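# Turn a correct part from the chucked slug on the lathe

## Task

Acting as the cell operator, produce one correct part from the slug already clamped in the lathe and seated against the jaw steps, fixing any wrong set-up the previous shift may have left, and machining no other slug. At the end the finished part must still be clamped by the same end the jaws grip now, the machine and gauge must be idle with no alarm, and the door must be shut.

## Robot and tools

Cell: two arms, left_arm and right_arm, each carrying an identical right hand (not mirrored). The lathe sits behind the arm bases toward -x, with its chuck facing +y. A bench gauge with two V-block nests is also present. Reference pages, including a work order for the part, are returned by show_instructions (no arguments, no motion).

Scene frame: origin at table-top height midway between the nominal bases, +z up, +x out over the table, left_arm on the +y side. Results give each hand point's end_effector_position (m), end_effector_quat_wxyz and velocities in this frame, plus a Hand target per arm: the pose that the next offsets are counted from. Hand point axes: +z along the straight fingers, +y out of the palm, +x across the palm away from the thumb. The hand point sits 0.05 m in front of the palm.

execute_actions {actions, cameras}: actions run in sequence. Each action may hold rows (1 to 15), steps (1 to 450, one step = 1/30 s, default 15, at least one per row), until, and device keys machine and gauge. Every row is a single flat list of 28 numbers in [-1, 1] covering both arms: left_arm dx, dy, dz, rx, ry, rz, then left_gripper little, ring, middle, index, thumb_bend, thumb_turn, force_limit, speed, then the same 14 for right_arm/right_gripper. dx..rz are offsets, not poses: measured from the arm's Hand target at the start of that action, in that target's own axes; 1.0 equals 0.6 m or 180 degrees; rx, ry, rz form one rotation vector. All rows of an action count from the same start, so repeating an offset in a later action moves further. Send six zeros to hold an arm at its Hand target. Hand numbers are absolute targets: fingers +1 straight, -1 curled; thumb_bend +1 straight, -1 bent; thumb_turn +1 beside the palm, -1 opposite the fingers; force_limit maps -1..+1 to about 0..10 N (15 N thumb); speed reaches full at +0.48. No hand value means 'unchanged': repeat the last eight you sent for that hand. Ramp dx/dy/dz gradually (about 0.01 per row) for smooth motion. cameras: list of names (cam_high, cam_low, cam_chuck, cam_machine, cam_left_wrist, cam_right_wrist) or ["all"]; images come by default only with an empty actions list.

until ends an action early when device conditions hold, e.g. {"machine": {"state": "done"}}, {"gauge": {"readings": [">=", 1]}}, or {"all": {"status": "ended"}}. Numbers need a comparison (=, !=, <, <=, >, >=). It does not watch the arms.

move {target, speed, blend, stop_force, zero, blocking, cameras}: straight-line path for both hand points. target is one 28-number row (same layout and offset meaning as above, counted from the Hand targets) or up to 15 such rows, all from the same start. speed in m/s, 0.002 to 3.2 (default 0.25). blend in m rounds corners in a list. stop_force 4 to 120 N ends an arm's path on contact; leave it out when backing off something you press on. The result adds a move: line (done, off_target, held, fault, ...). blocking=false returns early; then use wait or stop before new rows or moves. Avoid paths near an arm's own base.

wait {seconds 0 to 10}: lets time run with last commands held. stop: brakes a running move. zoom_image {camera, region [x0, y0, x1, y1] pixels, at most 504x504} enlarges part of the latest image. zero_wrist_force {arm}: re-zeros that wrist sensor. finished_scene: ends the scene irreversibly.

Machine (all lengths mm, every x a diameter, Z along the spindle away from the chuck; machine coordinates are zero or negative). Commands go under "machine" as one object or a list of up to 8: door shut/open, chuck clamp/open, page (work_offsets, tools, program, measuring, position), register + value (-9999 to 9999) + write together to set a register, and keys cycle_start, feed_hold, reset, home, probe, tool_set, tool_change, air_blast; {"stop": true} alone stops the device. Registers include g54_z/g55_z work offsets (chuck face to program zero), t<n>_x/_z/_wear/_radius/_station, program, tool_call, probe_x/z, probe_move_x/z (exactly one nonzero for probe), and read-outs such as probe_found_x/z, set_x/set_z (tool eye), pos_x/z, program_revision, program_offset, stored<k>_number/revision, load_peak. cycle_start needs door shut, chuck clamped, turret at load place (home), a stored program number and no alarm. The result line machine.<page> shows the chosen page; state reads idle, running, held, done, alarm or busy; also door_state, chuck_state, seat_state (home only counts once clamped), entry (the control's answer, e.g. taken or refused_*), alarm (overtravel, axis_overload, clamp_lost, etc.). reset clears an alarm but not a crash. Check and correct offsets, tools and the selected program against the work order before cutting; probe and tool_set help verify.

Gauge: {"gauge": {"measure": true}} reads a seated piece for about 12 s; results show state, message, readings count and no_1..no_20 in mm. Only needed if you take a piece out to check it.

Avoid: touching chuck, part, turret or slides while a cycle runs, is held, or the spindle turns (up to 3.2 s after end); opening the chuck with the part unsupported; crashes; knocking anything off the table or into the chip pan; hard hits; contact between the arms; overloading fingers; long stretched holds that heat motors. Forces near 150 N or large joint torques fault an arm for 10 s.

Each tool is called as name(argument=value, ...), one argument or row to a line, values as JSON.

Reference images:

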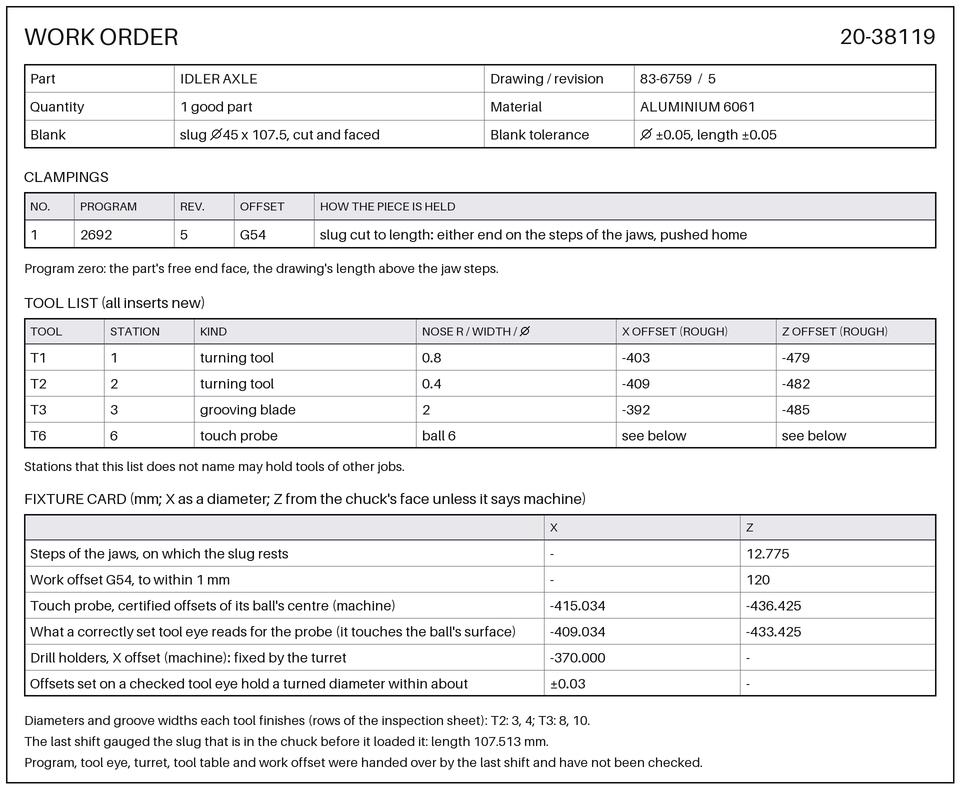

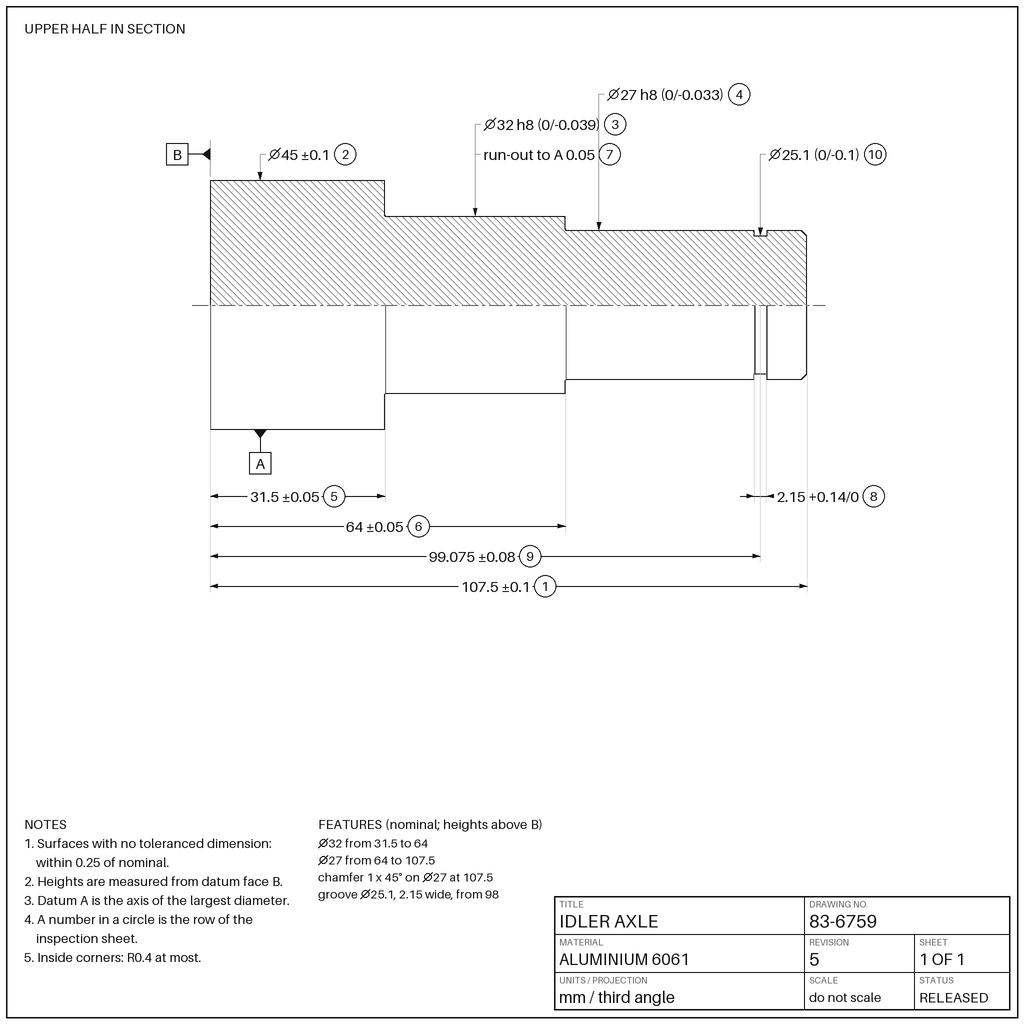

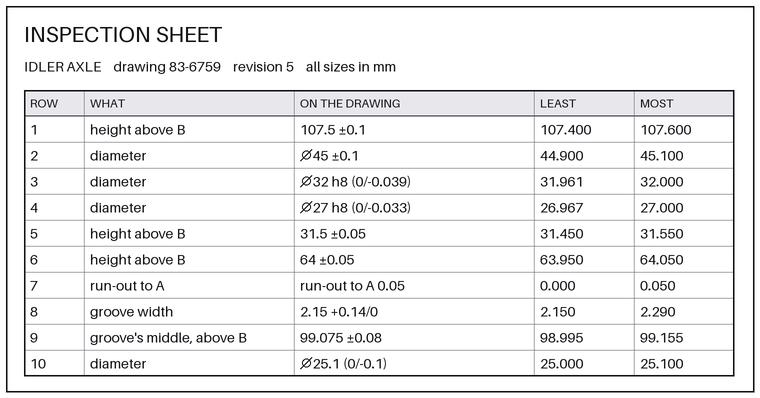

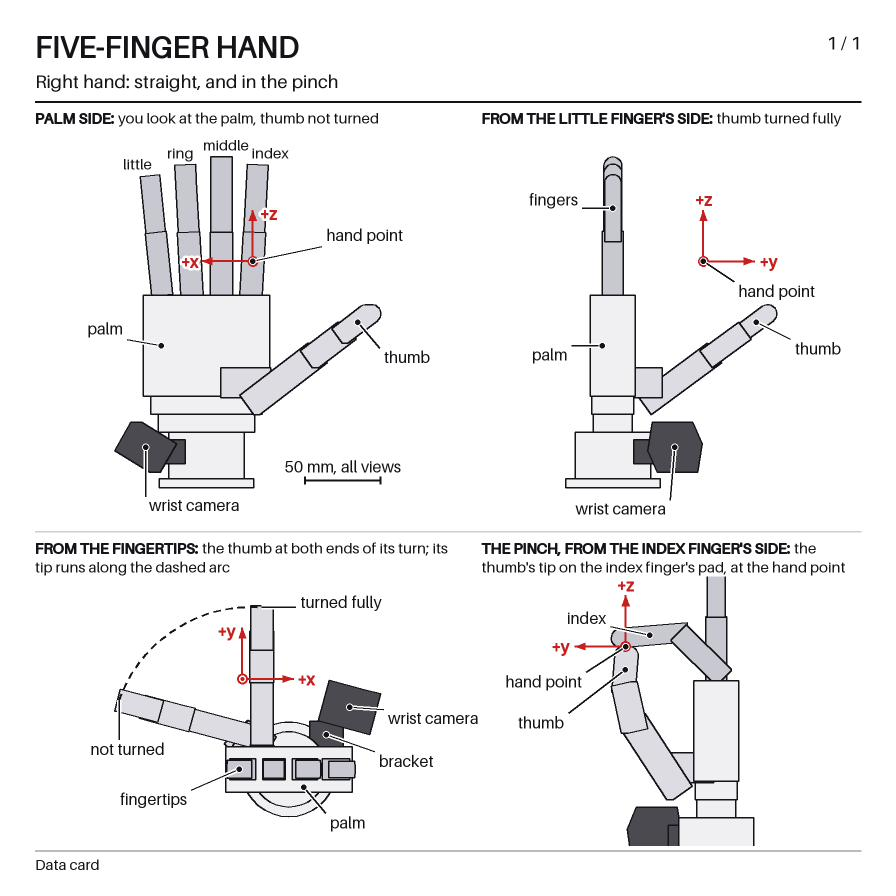

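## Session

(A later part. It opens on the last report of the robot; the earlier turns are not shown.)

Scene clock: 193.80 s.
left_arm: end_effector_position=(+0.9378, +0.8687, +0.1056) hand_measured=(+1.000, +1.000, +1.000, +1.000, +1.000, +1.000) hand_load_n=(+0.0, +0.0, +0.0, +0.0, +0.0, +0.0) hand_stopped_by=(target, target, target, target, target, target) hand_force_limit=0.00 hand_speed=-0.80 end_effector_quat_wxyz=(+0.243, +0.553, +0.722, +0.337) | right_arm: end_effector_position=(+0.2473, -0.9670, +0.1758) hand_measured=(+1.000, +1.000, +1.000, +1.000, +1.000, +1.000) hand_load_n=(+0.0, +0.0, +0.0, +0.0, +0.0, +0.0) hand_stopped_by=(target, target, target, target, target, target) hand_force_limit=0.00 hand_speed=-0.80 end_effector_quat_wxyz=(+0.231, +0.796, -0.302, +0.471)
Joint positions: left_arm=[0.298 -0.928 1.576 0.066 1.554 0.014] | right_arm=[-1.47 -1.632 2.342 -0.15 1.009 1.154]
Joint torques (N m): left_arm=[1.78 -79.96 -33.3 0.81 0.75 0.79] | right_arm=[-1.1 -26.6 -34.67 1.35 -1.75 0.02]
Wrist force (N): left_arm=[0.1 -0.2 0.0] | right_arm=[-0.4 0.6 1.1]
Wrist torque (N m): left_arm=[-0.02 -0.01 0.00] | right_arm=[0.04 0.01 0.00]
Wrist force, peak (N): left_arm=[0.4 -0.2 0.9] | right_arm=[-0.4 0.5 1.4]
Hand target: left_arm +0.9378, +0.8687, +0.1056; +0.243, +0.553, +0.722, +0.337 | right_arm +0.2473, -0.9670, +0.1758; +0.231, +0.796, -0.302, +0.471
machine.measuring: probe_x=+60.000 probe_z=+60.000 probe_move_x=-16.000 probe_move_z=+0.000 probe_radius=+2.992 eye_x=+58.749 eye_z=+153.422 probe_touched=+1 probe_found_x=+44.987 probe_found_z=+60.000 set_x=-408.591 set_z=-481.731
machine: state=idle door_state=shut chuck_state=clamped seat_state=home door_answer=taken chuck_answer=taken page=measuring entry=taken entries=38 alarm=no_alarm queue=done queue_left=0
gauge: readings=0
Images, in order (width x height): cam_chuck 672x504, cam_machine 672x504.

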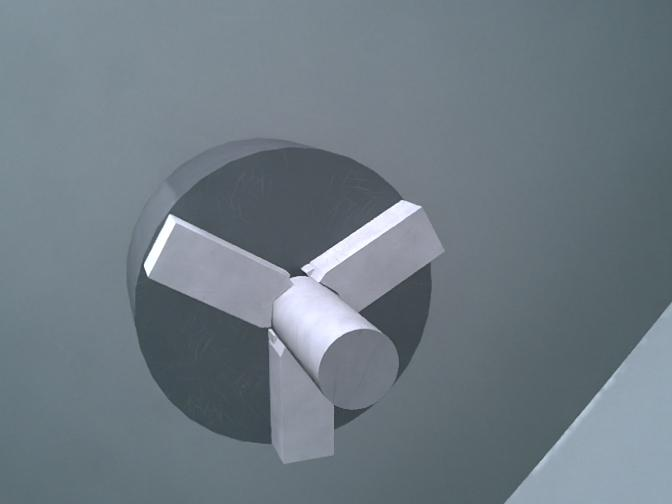

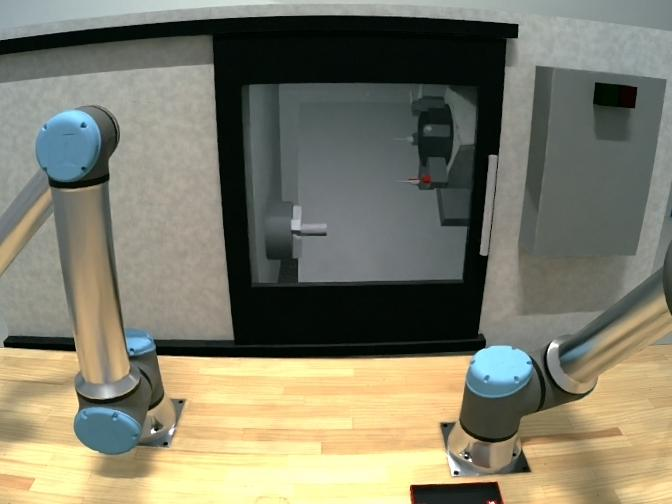

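execute_actions(
  actions=[
    {"machine": [{"page": "position"}, {"register": "probe_x", "value": 60, "write": true}, {"register": "probe_z", "value": 80, "write": true}, {"probe": true}], "steps": 90},
  ],
  cameras=["cam_machine", "cam_chuck"],
)

execute_actions(
  actions=[
    {"steps": 15},
  ],
  cameras=["cam_machine", "cam_chuck"],
)

execute_actions(
  actions=[
    {"steps": 15},
  ],
  cameras=["cam_machine", "cam_chuck"],
)

Scene clock: 252.43 s.
left_arm: end_effector_position=(+0.9378, +0.8687, +0.1056) hand_measured=(+1.000, +1.000, +1.000, +1.000, +1.000, +1.000) hand_load_n=(+0.0, +0.0, +0.0, +0.0, +0.0, +0.0) hand_stopped_by=(target, target, target, target, target, target) hand_force_limit=0.00 hand_speed=-0.80 end_effector_quat_wxyz=(+0.243, +0.553, +0.722, +0.337) | right_arm: end_effector_position=(+0.2473, -0.9670, +0.1758) hand_measured=(+1.000, +1.000, +1.000, +1.000, +1.000, +1.000) hand_load_n=(+0.0, +0.0, +0.0, +0.0, +0.0, +0.0) hand_stopped_by=(target, target, target, target, target, target) hand_force_limit=0.00 hand_speed=-0.80 end_effector_quat_wxyz=(+0.231, +0.796, -0.302, +0.471)
Joint positions: left_arm=[0.298 -0.928 1.576 0.066 1.554 0.014] | right_arm=[-1.47 -1.632 2.342 -0.15 1.009 1.154]
Joint torques (N m): left_arm=[-0.63 -77.7 -33.44 0.96 1.66 1.02] | right_arm=[0.36 -28.64 -35.63 0.72 -1.67 0.11]
Wrist force (N): left_arm=[-0.1 -0.1 0.0] | right_arm=[0.0 0.4 1.4]
Wrist torque (N m): left_arm=[0.00 0.02 -0.01] | right_arm=[-0.01 -0.05 0.02]
Wrist force, peak (N): left_arm=[0.8 -0.2 0.4] | right_arm=[-0.8 0.7 1.8]
Hand target: left_arm +0.9378, +0.8687, +0.1056; +0.243, +0.553, +0.722, +0.337 | right_arm +0.2473, -0.9670, +0.1758; +0.231, +0.796, -0.302, +0.471
machine.position: pos_x=-300.097 pos_z=-356.425
machine: state=busy door_state=shut chuck_state=clamped seat_state=home door_answer=taken chuck_answer=taken page=position entry=taken entries=41 alarm=no_alarm queue=running queue_left=0
gauge: readings=0
Images, in order (width x height): cam_chuck 672x504, cam_machine 672x504.

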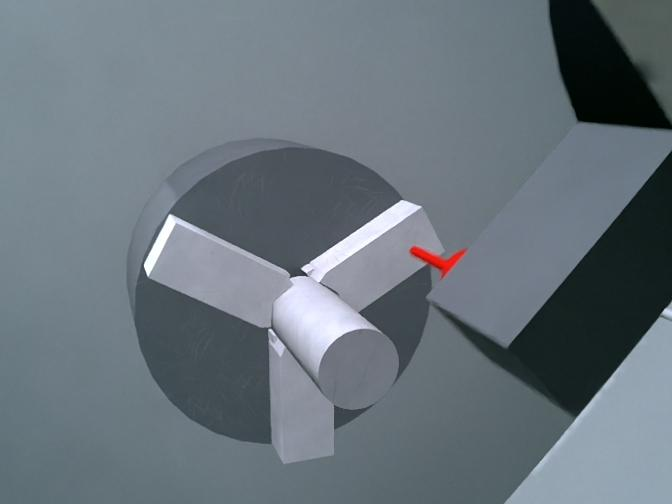

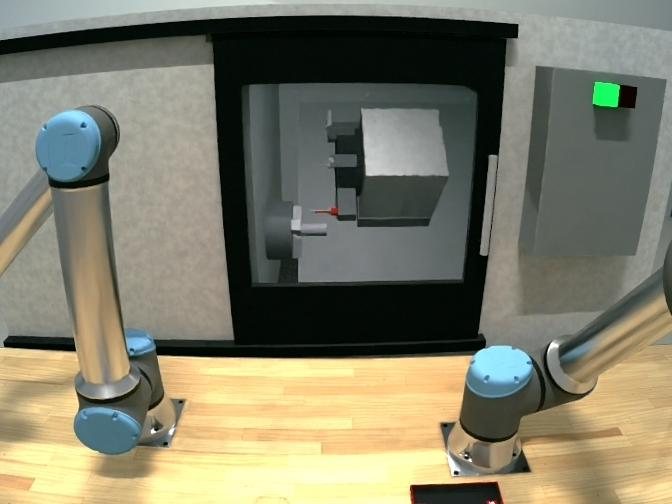

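Scene clock: 253.13 s.
left_arm: end_effector_position=(+0.9378, +0.8687, +0.1056) hand_measured=(+1.000, +1.000, +1.000, +1.000, +1.000, +1.000) hand_load_n=(+0.0, +0.0, +0.0, +0.0, +0.0, +0.0) hand_stopped_by=(target, target, target, target, target, target) hand_force_limit=0.00 hand_speed=-0.80 end_effector_quat_wxyz=(+0.243, +0.553, +0.722, +0.337) | right_arm: end_effector_position=(+0.2473, -0.9670, +0.1758) hand_measured=(+1.000, +1.000, +1.000, +1.000, +1.000, +1.000) hand_load_n=(+0.0, +0.0, +0.0, +0.0, +0.0, +0.0) hand_stopped_by=(target, target, target, target, target, target) hand_force_limit=0.00 hand_speed=-0.80 end_effector_quat_wxyz=(+0.231, +0.796, -0.302, +0.471)
Joint positions: left_arm=[0.298 -0.928 1.576 0.066 1.554 0.014] | right_arm=[-1.47 -1.632 2.342 -0.15 1.009 1.154]
Joint torques (N m): left_arm=[1.22 -75.99 -32.91 0.93 1.46 0.76] | right_arm=[0.02 -26.14 -36.92 1.55 -1.69 -0.15]
Wrist force (N): left_arm=[0.1 -0.2 0.6] | right_arm=[-0.3 0.3 1.3]
Wrist torque (N m): left_arm=[-0.05 -0.03 0.00] | right_arm=[-0.02 -0.01 0.00]
Wrist force, peak (N): left_arm=[0.7 0.0 0.0] | right_arm=[-0.4 0.1 1.7]
Hand target: left_arm +0.9378, +0.8687, +0.1056; +0.243, +0.553, +0.722, +0.337 | right_arm +0.2473, -0.9670, +0.1758; +0.231, +0.796, -0.302, +0.471
machine.position: pos_x=-360.740 pos_z=-356.425
machine: state=busy door_state=shut chuck_state=clamped seat_state=home door_answer=taken chuck_answer=taken page=position entry=taken entries=41 alarm=no_alarm queue=running queue_left=0
gauge: readings=0
Images, in order (width x height): cam_chuck 672x504, cam_machine 672x504.

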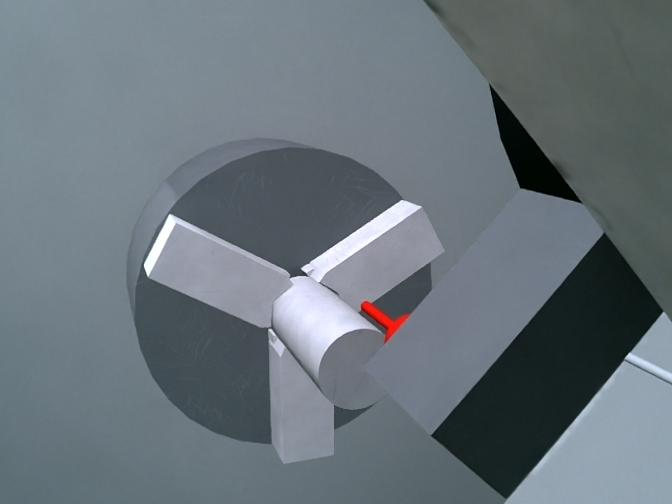

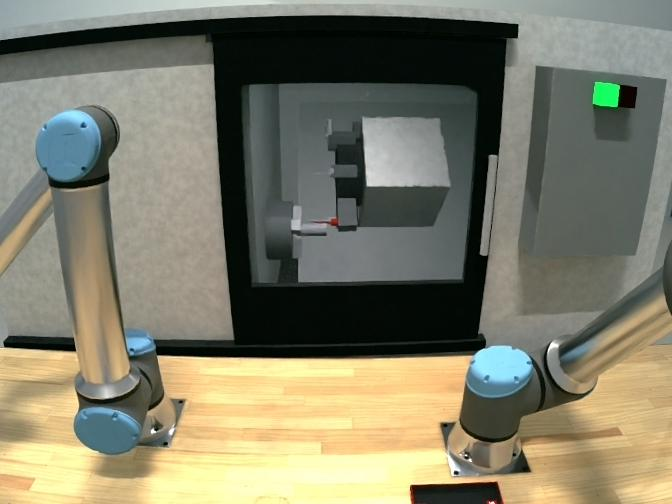

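Scene clock: 253.83 s.
left_arm: end_effector_position=(+0.9378, +0.8687, +0.1056) hand_measured=(+1.000, +1.000, +1.000, +1.000, +1.000, +1.000) hand_load_n=(+0.0, +0.0, +0.0, +0.0, +0.0, +0.0) hand_stopped_by=(target, target, target, target, target, target) hand_force_limit=0.00 hand_speed=-0.80 end_effector_quat_wxyz=(+0.243, +0.553, +0.722, +0.337) | right_arm: end_effector_position=(+0.2473, -0.9670, +0.1758) hand_measured=(+1.000, +1.000, +1.000, +1.000, +1.000, +1.000) hand_load_n=(+0.0, +0.0, +0.0, +0.0, +0.0, +0.0) hand_stopped_by=(target, target, target, target, target, target) hand_force_limit=0.00 hand_speed=-0.80 end_effector_quat_wxyz=(+0.231, +0.796, -0.302, +0.471)
Joint positions: left_arm=[0.298 -0.928 1.576 0.066 1.554 0.014] | right_arm=[-1.47 -1.632 2.342 -0.15 1.009 1.154]
Joint torques (N m): left_arm=[-3.36 -77.56 -34.33 0.89 1.39 1.03] | right_arm=[1.05 -25.87 -35.19 1.33 -1.61 -0.11]
Wrist force (N): left_arm=[0.3 -0.3 0.2] | right_arm=[-0.6 0.1 1.4]
Wrist torque (N m): left_arm=[-0.03 -0.05 0.01] | right_arm=[-0.05 0.02 -0.02]
Wrist force, peak (N): left_arm=[0.5 -0.4 0.4] | right_arm=[-0.4 0.4 1.8]
Hand target: left_arm +0.9378, +0.8687, +0.1056; +0.243, +0.553, +0.722, +0.337 | right_arm +0.2473, -0.9670, +0.1758; +0.231, +0.796, -0.302, +0.471
machine.position: pos_x=+0.000 pos_z=-341.536
machine: state=busy door_state=shut chuck_state=clamped seat_state=home door_answer=taken chuck_answer=taken page=position entry=taken entries=41 alarm=no_alarm queue=running queue_left=0
gauge: readings=0
Images, in order (width x height): cam_chuck 672x504, cam_machine 672x504.

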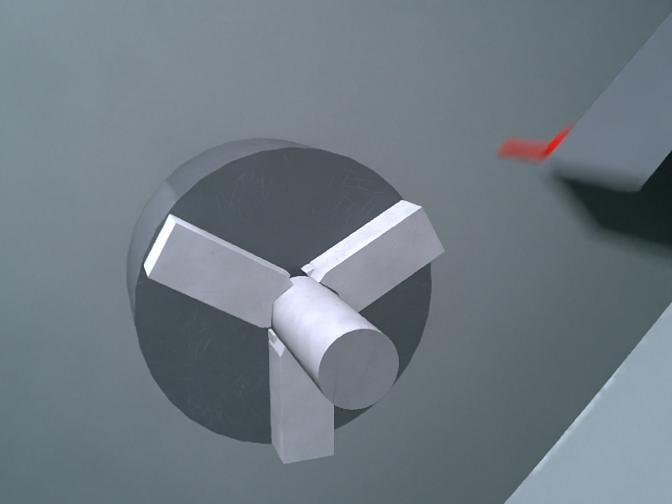

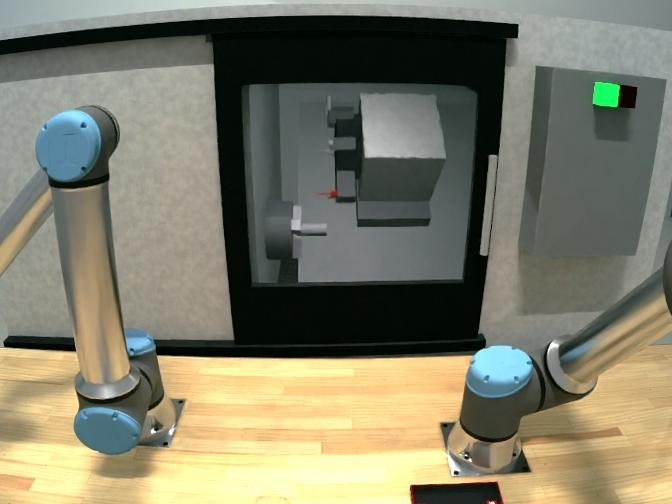

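execute_actions(
  actions=[
    {"machine": [{"page": "measuring"}, {"register": "probe_x", "value": 186, "write": true}, {"register": "probe_z", "value": 50, "write": true}, {"register": "probe_move_x", "value": 0, "write": true}, {"register": "probe_move_z", "value": -49, "write": true}, {"probe": true}], "steps": 100},
  ],
  cameras=["cam_machine", "cam_chuck"],
)

execute_actions(
  actions=[
    {"steps": 300, "until": {"machine": {"queue": ["!=", "running"], "state": ["!=", "busy"]}}},
  ],
)

Scene clock: 290.53 s.
left_arm: end_effector_position=(+0.9378, +0.8687, +0.1056) hand_measured=(+1.000, +1.000, +1.000, +1.000, +1.000, +1.000) hand_load_n=(+0.5, +0.0, +0.0, +0.0, +0.0, +0.0) hand_stopped_by=(target, target, target, target, target, target) hand_force_limit=0.00 hand_speed=-0.80 end_effector_quat_wxyz=(+0.243, +0.553, +0.722, +0.337) | right_arm: end_effector_position=(+0.2473, -0.9670, +0.1758) hand_measured=(+1.000, +1.000, +1.000, +1.000, +1.000, +1.000) hand_load_n=(+0.0, +0.0, +0.0, +0.0, +0.0, +0.0) hand_stopped_by=(target, target, target, target, target, target) hand_force_limit=0.00 hand_speed=-0.80 end_effector_quat_wxyz=(+0.231, +0.796, -0.302, +0.471)
Joint positions: left_arm=[0.298 -0.928 1.576 0.066 1.554 0.014] | right_arm=[-1.47 -1.632 2.342 -0.15 1.009 1.154]
Joint torques (N m): left_arm=[-2.33 -79.08 -33.62 0.71 1.17 1.15] | right_arm=[-0.4 -28.22 -37.46 0.89 -1.86 -0.14]
Wrist force (N): left_arm=[0.1 -0.1 0.3] | right_arm=[-0.4 0.5 1.2]
Wrist torque (N m): left_arm=[-0.02 -0.03 0.00] | right_arm=[0.02 0.01 0.00]
Wrist force, peak (N): left_arm=[0.3 -0.9 0.1] | right_arm=[-0.6 0.5 1.9]
Hand target: left_arm +0.9378, +0.8687, +0.1056; +0.243, +0.553, +0.722, +0.337 | right_arm +0.2473, -0.9670, +0.1758; +0.231, +0.796, -0.302, +0.471
machine.measuring: probe_x=+186.000 probe_z=+50.000 probe_move_x=+0.000 probe_move_z=-49.000 probe_radius=+2.992 eye_x=+58.749 eye_z=+153.422 probe_touched=+1 probe_found_x=+44.987 probe_found_z=+80.000 set_x=-408.591 set_z=-481.731
machine: state=busy door_state=shut chuck_state=clamped seat_state=home door_answer=taken chuck_answer=taken page=measuring entry=taken entries=46 alarm=no_alarm queue=running queue_left=0
gauge: readings=0
Images, in order (width x height): cam_chuck 672x504, cam_machine 672x504.

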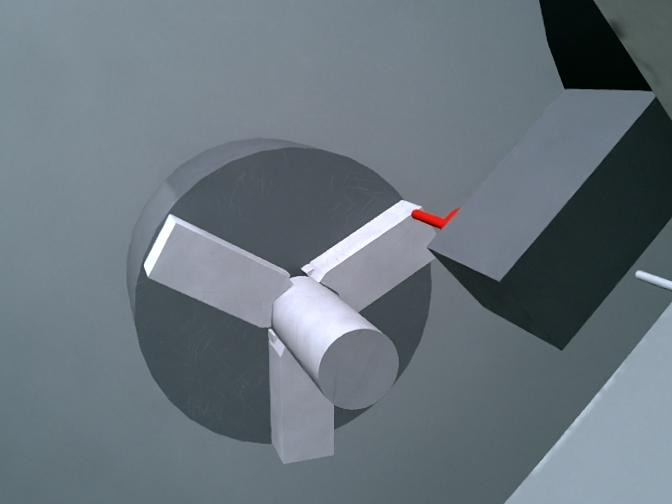

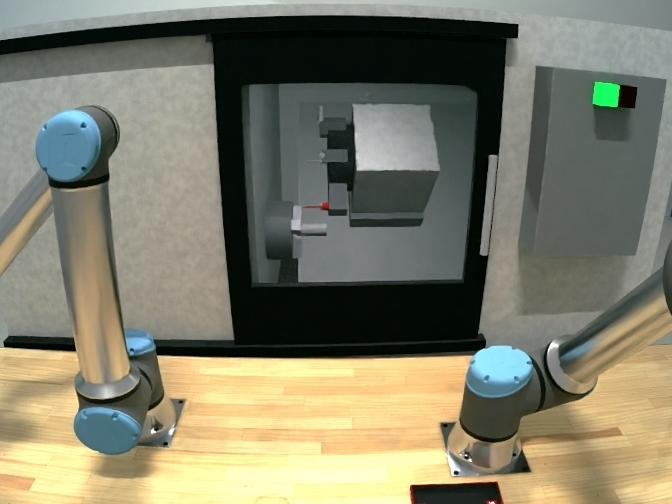

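Scene clock: 297.90 s.
left_arm: end_effector_position=(+0.9378, +0.8687, +0.1056) hand_measured=(+1.000, +1.000, +1.000, +1.000, +1.000, +1.000) hand_load_n=(+0.0, +0.0, +0.0, +0.0, +0.0, +0.0) hand_stopped_by=(target, target, target, target, target, target) hand_force_limit=0.00 hand_speed=-0.80 end_effector_quat_wxyz=(+0.243, +0.553, +0.722, +0.337) | right_arm: end_effector_position=(+0.2473, -0.9670, +0.1758) hand_measured=(+1.000, +1.000, +1.000, +1.000, +1.000, +1.000) hand_load_n=(+0.0, +0.0, +0.0, +0.0, +0.0, +0.0) hand_stopped_by=(target, target, target, target, target, target) hand_force_limit=0.00 hand_speed=-0.80 end_effector_quat_wxyz=(+0.231, +0.796, -0.302, +0.471)
Joint positions: left_arm=[0.298 -0.928 1.576 0.066 1.554 0.014] | right_arm=[-1.47 -1.632 2.342 -0.15 1.009 1.154]
Joint torques (N m): left_arm=[-1.84 -77.23 -33.18 1.31 1.04 0.48] | right_arm=[-0.89 -25.64 -36.59 1.19 -1.78 -0.89]
Wrist force (N): left_arm=[0.5 -0.1 0.2] | right_arm=[-0.6 0.4 1.3]
Wrist torque (N m): left_arm=[0.00 -0.08 0.03] | right_arm=[-0.01 0.02 -0.01]
Wrist force, peak (N): left_arm=[0.8 -0.5 0.1] | right_arm=[-0.2 0.5 1.9]
Hand target: left_arm +0.9378, +0.8687, +0.1056; +0.243, +0.553, +0.722, +0.337 | right_arm +0.2473, -0.9670, +0.1758; +0.231, +0.796, -0.302, +0.471
machine.measuring: probe_x=+186.000 probe_z=+50.000 probe_move_x=+0.000 probe_move_z=-49.000 probe_radius=+2.992 eye_x=+58.749 eye_z=+153.422 probe_touched=+1 probe_found_x=+186.000 probe_found_z=+0.001 set_x=-408.591 set_z=-481.731
machine: state=idle door_state=shut chuck_state=clamped seat_state=home door_answer=taken chuck_answer=taken page=measuring entry=taken entries=46 alarm=no_alarm queue=done queue_left=0
gauge: readings=0

execute_actions(
  actions=[
    {"machine": [{"register": "probe_x", "value": 124, "write": true}, {"register": "probe_z", "value": 78, "write": true}, {"register": "probe_move_z", "value": -20, "write": true}, {"probe": true}], "steps": 105},
  ],
  cameras=["cam_machine", "cam_chuck"],
)

execute_actions(
  actions=[
    {"machine": {"reset": true, "page": "position"}, "steps": 5},
  ],
  cameras=["cam_machine", "cam_chuck"],
)

zoom_image(
  camera="cam_chuck",
  region=[250, 100, 590, 440],
)

zoom_image(
  camera="cam_machine",
  region=[250, 90, 450, 290],
)

Scene clock: 345.20 s.
left_arm: end_effector_position=(+0.9378, +0.8687, +0.1056) hand_measured=(+1.000, +1.000, +1.000, +1.000, +1.000, +1.000) hand_load_n=(+0.0, +0.0, +0.0, +0.0, +0.0, +0.0) hand_stopped_by=(target, target, target, target, target, target) hand_force_limit=0.00 hand_speed=-0.80 end_effector_quat_wxyz=(+0.243, +0.553, +0.722, +0.337) | right_arm: end_effector_position=(+0.2473, -0.9670, +0.1758) hand_measured=(+1.000, +1.000, +1.000, +1.000, +1.000, +1.000) hand_load_n=(+0.0, +0.0, +0.0, +0.0, +0.0, +0.0) hand_stopped_by=(target, target, target, target, target, target) hand_force_limit=0.00 hand_speed=-0.80 end_effector_quat_wxyz=(+0.231, +0.796, -0.302, +0.471)
Joint positions: left_arm=[0.298 -0.928 1.576 0.066 1.554 0.014] | right_arm=[-1.47 -1.632 2.342 -0.15 1.009 1.154]
Joint torques (N m): left_arm=[-1.66 -77.96 -33.59 0.94 1.16 0.75] | right_arm=[-1.27 -27.08 -36.77 0.99 -2.07 -0.11]
Wrist force (N): left_arm=[0.5 0.2 0.1] | right_arm=[-0.2 0.3 1.2]
Wrist torque (N m): left_arm=[0.03 -0.08 0.04] | right_arm=[-0.03 -0.01 0.00]
Wrist force, peak (N): left_arm=[0.7 -0.4 0.6] | right_arm=[-1.2 0.6 1.8]
Hand target: left_arm +0.9378, +0.8687, +0.1056; +0.243, +0.553, +0.722, +0.337 | right_arm +0.2473, -0.9670, +0.1758; +0.231, +0.796, -0.302, +0.471
machine.measuring: probe_x=+124.000 probe_z=+78.000 probe_move_x=+0.000 probe_move_z=-20.000 probe_radius=+2.992 eye_x=+58.749 eye_z=+153.422 probe_touched=+1 probe_found_x=+186.000 probe_found_z=+0.001 set_x=-408.591 set_z=-481.731
machine: state=busy door_state=shut chuck_state=clamped seat_state=home door_answer=taken chuck_answer=taken page=measuring entry=taken entries=50 alarm=no_alarm queue=running queue_left=0
gauge: readings=0
Images, in order (width x height): cam_chuck 672x504, cam_machine 672x504.

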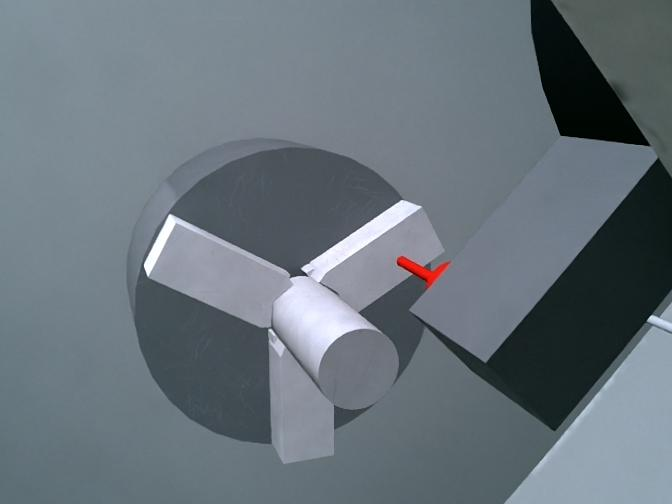

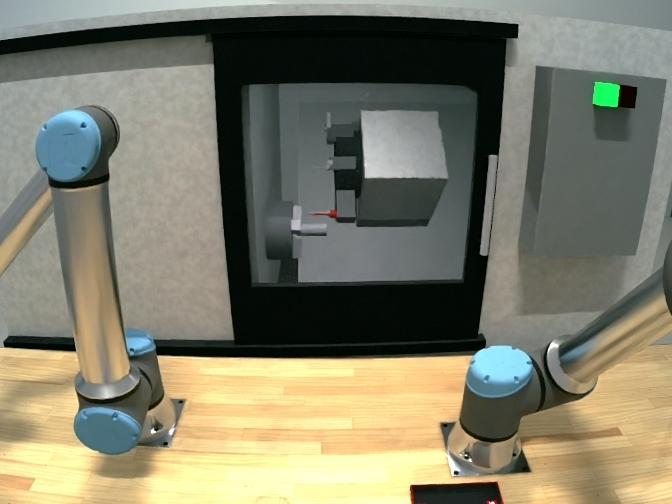

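Scene clock: 345.57 s.
left_arm: end_effector_position=(+0.9378, +0.8687, +0.1056) hand_measured=(+1.000, +1.000, +1.000, +1.000, +1.000, +1.000) hand_load_n=(+0.0, +0.0, +0.0, +0.0, +0.0, +0.0) hand_stopped_by=(target, target, target, target, target, target) hand_force_limit=0.00 hand_speed=-0.80 end_effector_quat_wxyz=(+0.243, +0.553, +0.722, +0.337) | right_arm: end_effector_position=(+0.2473, -0.9670, +0.1758) hand_measured=(+1.000, +1.000, +1.000, +1.000, +1.000, +1.000) hand_load_n=(+0.0, +0.0, +0.0, +0.0, +0.0, +0.5) hand_stopped_by=(target, target, target, target, target, target) hand_force_limit=0.00 hand_speed=-0.80 end_effector_quat_wxyz=(+0.231, +0.796, -0.302, +0.471)
Joint positions: left_arm=[0.298 -0.928 1.576 0.066 1.554 0.014] | right_arm=[-1.47 -1.632 2.342 -0.15 1.009 1.154]
Joint torques (N m): left_arm=[1.51 -76.72 -33.81 0.98 1.49 1.11] | right_arm=[-1.81 -25.48 -36.77 1.32 -1.6 -0.25]
Wrist force (N): left_arm=[0.4 -0.3 0.4] | right_arm=[-0.2 0.2 1.5]
Wrist torque (N m): left_arm=[-0.05 -0.07 0.01] | right_arm=[-0.04 -0.02 0.01]
Wrist force, peak (N): left_arm=[0.7 0.0 0.1] | right_arm=[-0.7 0.6 1.5]
Hand target: left_arm +0.9378, +0.8687, +0.1056; +0.243, +0.553, +0.722, +0.337 | right_arm +0.2473, -0.9670, +0.1758; +0.231, +0.796, -0.302, +0.471
machine.position: pos_x=-291.034 pos_z=-361.505
machine: state=idle door_state=shut chuck_state=clamped seat_state=home door_answer=taken chuck_answer=taken page=position entry=taken entries=51 alarm=no_alarm queue=done queue_left=0
gauge: readings=0
Images, in order (width x height): cam_chuck 672x504, cam_machine 672x504.

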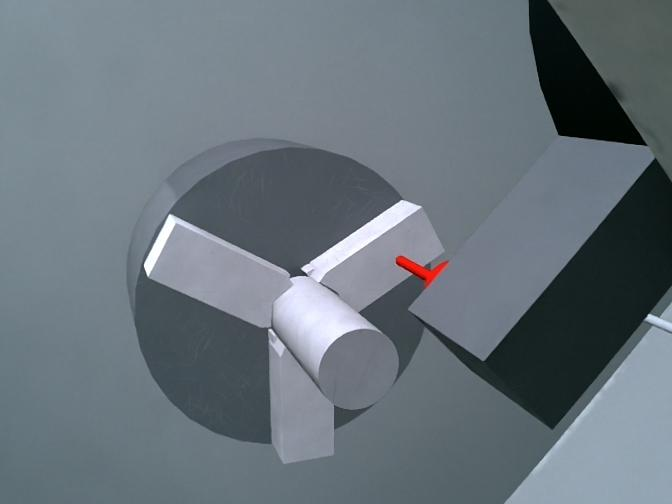

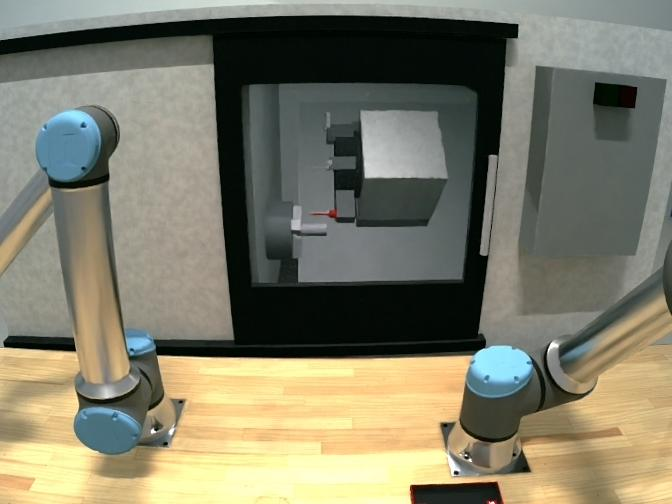

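Scaled by 1.482 from the camera's 672x504 image, which has a finer 960x720 frame.

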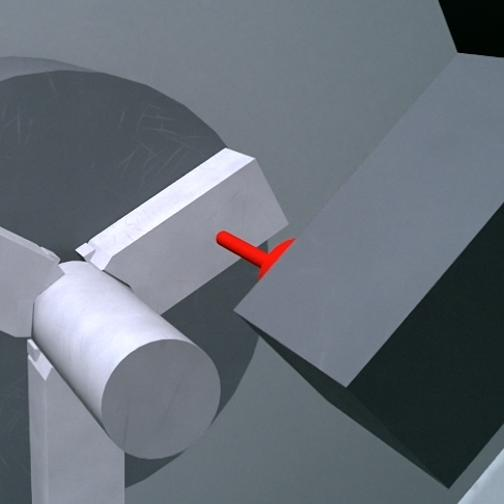

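Scaled by 2.520 from the camera's 672x504 image, which has a finer 960x720 frame.

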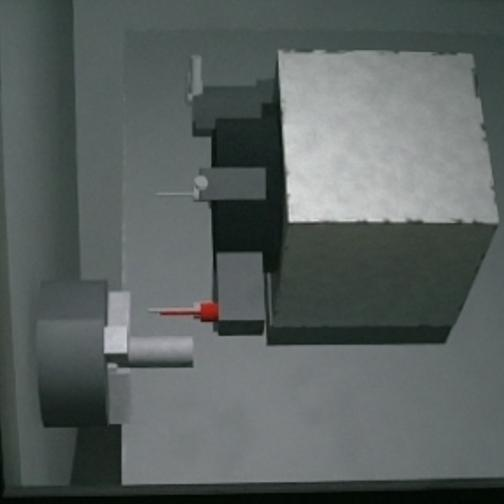

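execute_actions(
  actions=[
    {"machine": [{"page": "measuring"}, {"register": "probe_x", "value": 120, "write": true}, {"register": "probe_z", "value": 60, "write": true}, {"register": "probe_move_z", "value": -40, "write": true}, {"probe": true}], "steps": 450, "until": {"machine": {"queue": ["!=", "running"], "state": ["!=", "busy"]}}},
  ],
  cameras=["cam_machine", "cam_chuck"],
)

Scene clock: 377.10 s.
left_arm: end_effector_position=(+0.9378, +0.8687, +0.1056) hand_measured=(+1.000, +1.000, +1.000, +1.000, +1.000, +1.000) hand_load_n=(+0.0, +0.0, +0.5, +0.0, +0.0, +0.0) hand_stopped_by=(target, target, target, target, target, target) hand_force_limit=0.00 hand_speed=-0.80 end_effector_quat_wxyz=(+0.243, +0.553, +0.722, +0.337) | right_arm: end_effector_position=(+0.2473, -0.9670, +0.1758) hand_measured=(+1.000, +1.000, +1.000, +1.000, +1.000, +1.000) hand_load_n=(+0.0, +0.0, +0.0, +0.0, +0.0, +0.0) hand_stopped_by=(target, target, target, target, target, target) hand_force_limit=0.00 hand_speed=-0.80 end_effector_quat_wxyz=(+0.231, +0.796, -0.302, +0.471)
Joint positions: left_arm=[0.298 -0.928 1.576 0.066 1.554 0.014] | right_arm=[-1.47 -1.632 2.342 -0.15 1.009 1.154]
Joint torques (N m): left_arm=[-2.33 -79.02 -33.09 0.92 1.09 0.96] | right_arm=[-0.65 -24.81 -37.23 0.97 -1.38 -0.24]
Wrist force (N): left_arm=[0.2 -0.4 0.1] | right_arm=[-0.1 0.4 1.6]
Wrist torque (N m): left_arm=[-0.04 -0.04 0.00] | right_arm=[-0.03 -0.04 0.02]
Wrist force, peak (N): left_arm=[0.6 -0.6 0.4] | right_arm=[-0.9 0.3 2.0]
Hand target: left_arm +0.9378, +0.8687, +0.1056; +0.243, +0.553, +0.722, +0.337 | right_arm +0.2473, -0.9670, +0.1758; +0.231, +0.796, -0.302, +0.471
machine.measuring: probe_x=+120.000 probe_z=+60.000 probe_move_x=+0.000 probe_move_z=-40.000 probe_radius=+2.992 eye_x=+58.749 eye_z=+153.422 probe_touched=+1 probe_found_x=+120.000 probe_found_z=+31.506 set_x=-408.591 set_z=-481.731
machine: state=idle door_state=shut chuck_state=clamped seat_state=home door_answer=taken chuck_answer=taken page=measuring entry=taken entries=55 alarm=no_alarm queue=done queue_left=0
gauge: readings=0
Images, in order (width x height): cam_chuck 672x504, cam_machine 672x504.

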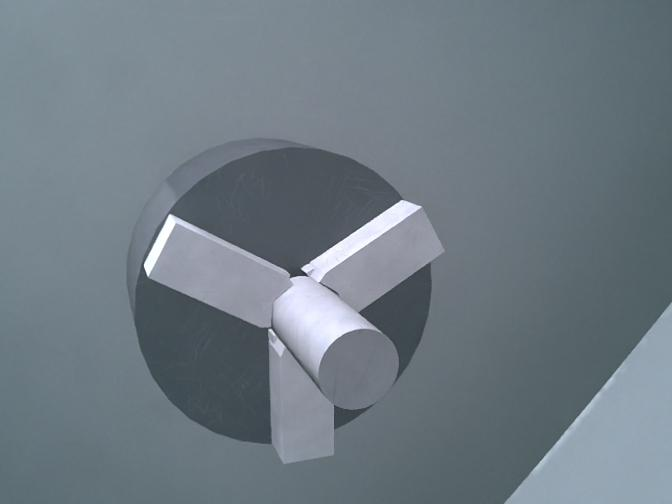

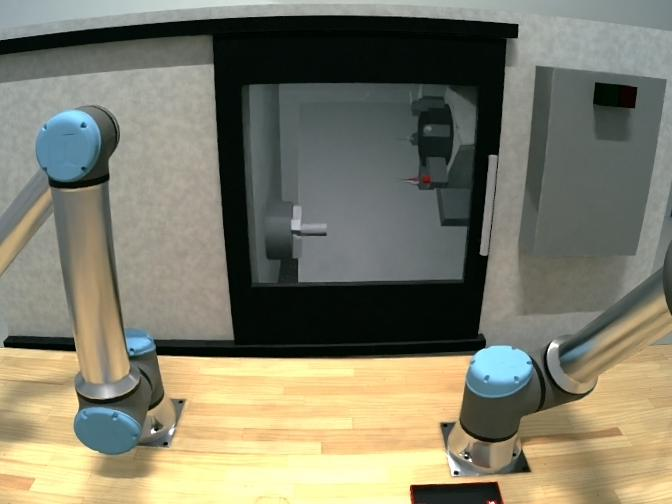

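execute_actions(
  actions=[
    {"machine": [{"register": "probe_x", "value": 110, "write": true}, {"register": "probe_z", "value": 44, "write": true}, {"register": "probe_move_z", "value": -20, "write": true}, {"probe": true}], "steps": 450, "until": {"machine": {"queue": ["!=", "running"], "state": ["!=", "busy"]}}},
  ],
)

execute_actions(
  actions=[
    {"machine": [{"register": "tool_call", "value": 2, "write": true}, {"tool_change": true}, {"tool_set": true}], "steps": 450, "until": {"machine": {"queue": ["!=", "running"], "state": ["!=", "busy"]}}},
    {"steps": 300, "until": {"machine": {"queue": ["!=", "running"], "state": ["!=", "busy"]}}},
  ],
)

execute_actions(
  actions=[
    {"machine": [{"tool_set": true}], "steps": 450, "until": {"machine": {"queue": ["!=", "running"], "state": ["!=", "busy"]}}},
    {"steps": 300, "until": {"machine": {"queue": ["!=", "running"], "state": ["!=", "busy"]}}},
  ],
)

Scene clock: 400.30 s.
left_arm: end_effector_position=(+0.9378, +0.8687, +0.1056) hand_measured=(+1.000, +1.000, +1.000, +1.000, +1.000, +1.000) hand_load_n=(+0.0, +0.0, +0.0, +0.0, +0.0, +0.5) hand_stopped_by=(target, target, target, target, target, target) hand_force_limit=0.00 hand_speed=-0.80 end_effector_quat_wxyz=(+0.243, +0.553, +0.722, +0.337) | right_arm: end_effector_position=(+0.2473, -0.9670, +0.1758) hand_measured=(+1.000, +1.000, +1.000, +1.000, +1.000, +1.000) hand_load_n=(+0.0, +0.0, +0.0, +0.0, +0.0, +0.0) hand_stopped_by=(target, target, target, target, target, target) hand_force_limit=0.00 hand_speed=-0.80 end_effector_quat_wxyz=(+0.231, +0.796, -0.302, +0.471)
Joint positions: left_arm=[0.298 -0.928 1.576 0.066 1.554 0.014] | right_arm=[-1.47 -1.632 2.342 -0.15 1.009 1.154]
Joint torques (N m): left_arm=[-0.98 -77.05 -33.82 1.51 1.34 1.44] | right_arm=[1.23 -28.42 -37.35 1.22 -1.4 -0.01]
Wrist force (N): left_arm=[0.3 -0.2 -0.2] | right_arm=[-0.1 0.5 1.4]
Wrist torque (N m): left_arm=[-0.02 -0.04 0.00] | right_arm=[-0.01 -0.03 0.02]
Wrist force, peak (N): left_arm=[0.5 -0.6 0.8] | right_arm=[-0.2 0.4 2.2]
Hand target: left_arm +0.9378, +0.8687, +0.1056; +0.243, +0.553, +0.722, +0.337 | right_arm +0.2473, -0.9670, +0.1758; +0.231, +0.796, -0.302, +0.471
machine.measuring: probe_x=+110.000 probe_z=+44.000 probe_move_x=+0.000 probe_move_z=-20.000 probe_radius=+2.992 eye_x=+58.749 eye_z=+153.422 probe_touched=+1 probe_found_x=+110.000 probe_found_z=+31.505 set_x=-408.591 set_z=-481.731
machine: state=idle door_state=shut chuck_state=clamped seat_state=home door_answer=taken chuck_answer=taken page=measuring entry=taken entries=59 alarm=no_alarm queue=done queue_left=0
gauge: readings=0

Scene clock: 419.03 s.
left_arm: end_effector_position=(+0.9378, +0.8687, +0.1056) hand_measured=(+1.000, +1.000, +1.000, +1.000, +1.000, +1.000) hand_load_n=(+0.0, +0.0, +0.0, +0.0, +0.0, +0.0) hand_stopped_by=(target, target, target, target, target, target) hand_force_limit=0.00 hand_speed=-0.80 end_effector_quat_wxyz=(+0.243, +0.553, +0.722, +0.337) | right_arm: end_effector_position=(+0.2473, -0.9670, +0.1758) hand_measured=(+1.000, +1.000, +1.000, +1.000, +1.000, +1.000) hand_load_n=(+0.0, +0.0, +0.0, +0.0, +0.0, +0.0) hand_stopped_by=(target, target, target, target, target, target) hand_force_limit=0.00 hand_speed=-0.80 end_effector_quat_wxyz=(+0.231, +0.796, -0.302, +0.471)
Joint positions: left_arm=[0.298 -0.928 1.576 0.066 1.554 0.014] | right_arm=[-1.47 -1.632 2.342 -0.15 1.009 1.154]
Joint torques (N m): left_arm=[2.66 -77.13 -34.08 1.42 1.15 1.1] | right_arm=[0.22 -28.24 -36.65 1.14 -1.83 0.2]
Wrist force (N): left_arm=[0.5 -0.7 0.6] | right_arm=[-0.5 0.4 1.6]
Wrist torque (N m): left_arm=[-0.11 -0.10 0.01] | right_arm=[-0.02 0.00 0.00]
Wrist force, peak (N): left_arm=[0.5 -0.7 0.6] | right_arm=[-0.5 1.0 2.2]
Hand target: left_arm +0.9378, +0.8687, +0.1056; +0.243, +0.553, +0.722, +0.337 | right_arm +0.2473, -0.9670, +0.1758; +0.231, +0.796, -0.302, +0.471
machine.measuring: probe_x=+110.000 probe_z=+44.000 probe_move_x=+0.000 probe_move_z=-20.000 probe_radius=+2.992 eye_x=+58.749 eye_z=+153.422 probe_touched=+1 probe_found_x=+110.000 probe_found_z=+31.505 set_x=-408.602 set_z=-481.722
machine: state=idle door_state=shut chuck_state=clamped seat_state=home door_answer=taken chuck_answer=taken page=measuring entry=taken entries=62 alarm=no_alarm queue=done queue_left=0
gauge: readings=0

Scene clock: 431.57 s.
left_arm: end_effector_position=(+0.9378, +0.8687, +0.1056) hand_measured=(+1.000, +1.000, +1.000, +1.000, +1.000, +1.000) hand_load_n=(+0.0, +0.0, +0.0, +0.0, +0.0, +0.0) hand_stopped_by=(target, target, target, target, target, target) hand_force_limit=0.00 hand_speed=-0.80 end_effector_quat_wxyz=(+0.243, +0.553, +0.722, +0.337) | right_arm: end_effector_position=(+0.2473, -0.9670, +0.1758) hand_measured=(+1.000, +1.000, +1.000, +1.000, +1.000, +1.000) hand_load_n=(+0.0, +0.0, +0.0, +0.0, +0.0, +0.0) hand_stopped_by=(target, target, target, target, target, target) hand_force_limit=0.00 hand_speed=-0.80 end_effector_quat_wxyz=(+0.231, +0.796, -0.302, +0.471)
Joint positions: left_arm=[0.298 -0.928 1.576 0.066 1.554 0.014] | right_arm=[-1.47 -1.632 2.342 -0.15 1.009 1.154]
Joint torques (N m): left_arm=[-0.79 -79.52 -34.26 1.26 1.57 1.23] | right_arm=[0.32 -25.8 -37.11 0.91 -1.69 0.1]
Wrist force (N): left_arm=[0.3 -0.1 0.1] | right_arm=[-0.3 0.7 1.8]
Wrist torque (N m): left_arm=[0.00 -0.04 0.02] | right_arm=[0.02 -0.03 0.02]
Wrist force, peak (N): left_arm=[0.6 -0.8 -0.2] | right_arm=[-0.7 0.6 2.0]
Hand target: left_arm +0.9378, +0.8687, +0.1056; +0.243, +0.553, +0.722, +0.337 | right_arm +0.2473, -0.9670, +0.1758; +0.231, +0.796, -0.302, +0.471
machine.measuring: probe_x=+110.000 probe_z=+44.000 probe_move_x=+0.000 probe_move_z=-20.000 probe_radius=+2.992 eye_x=+58.749 eye_z=+153.422 probe_touched=+1 probe_found_x=+110.000 probe_found_z=+31.505 set_x=-408.593 set_z=-481.725
machine: state=idle door_state=shut chuck_state=clamped seat_state=home door_answer=taken chuck_answer=taken page=measuring entry=taken entries=63 alarm=no_alarm queue=done queue_left=0
gauge: readings=0


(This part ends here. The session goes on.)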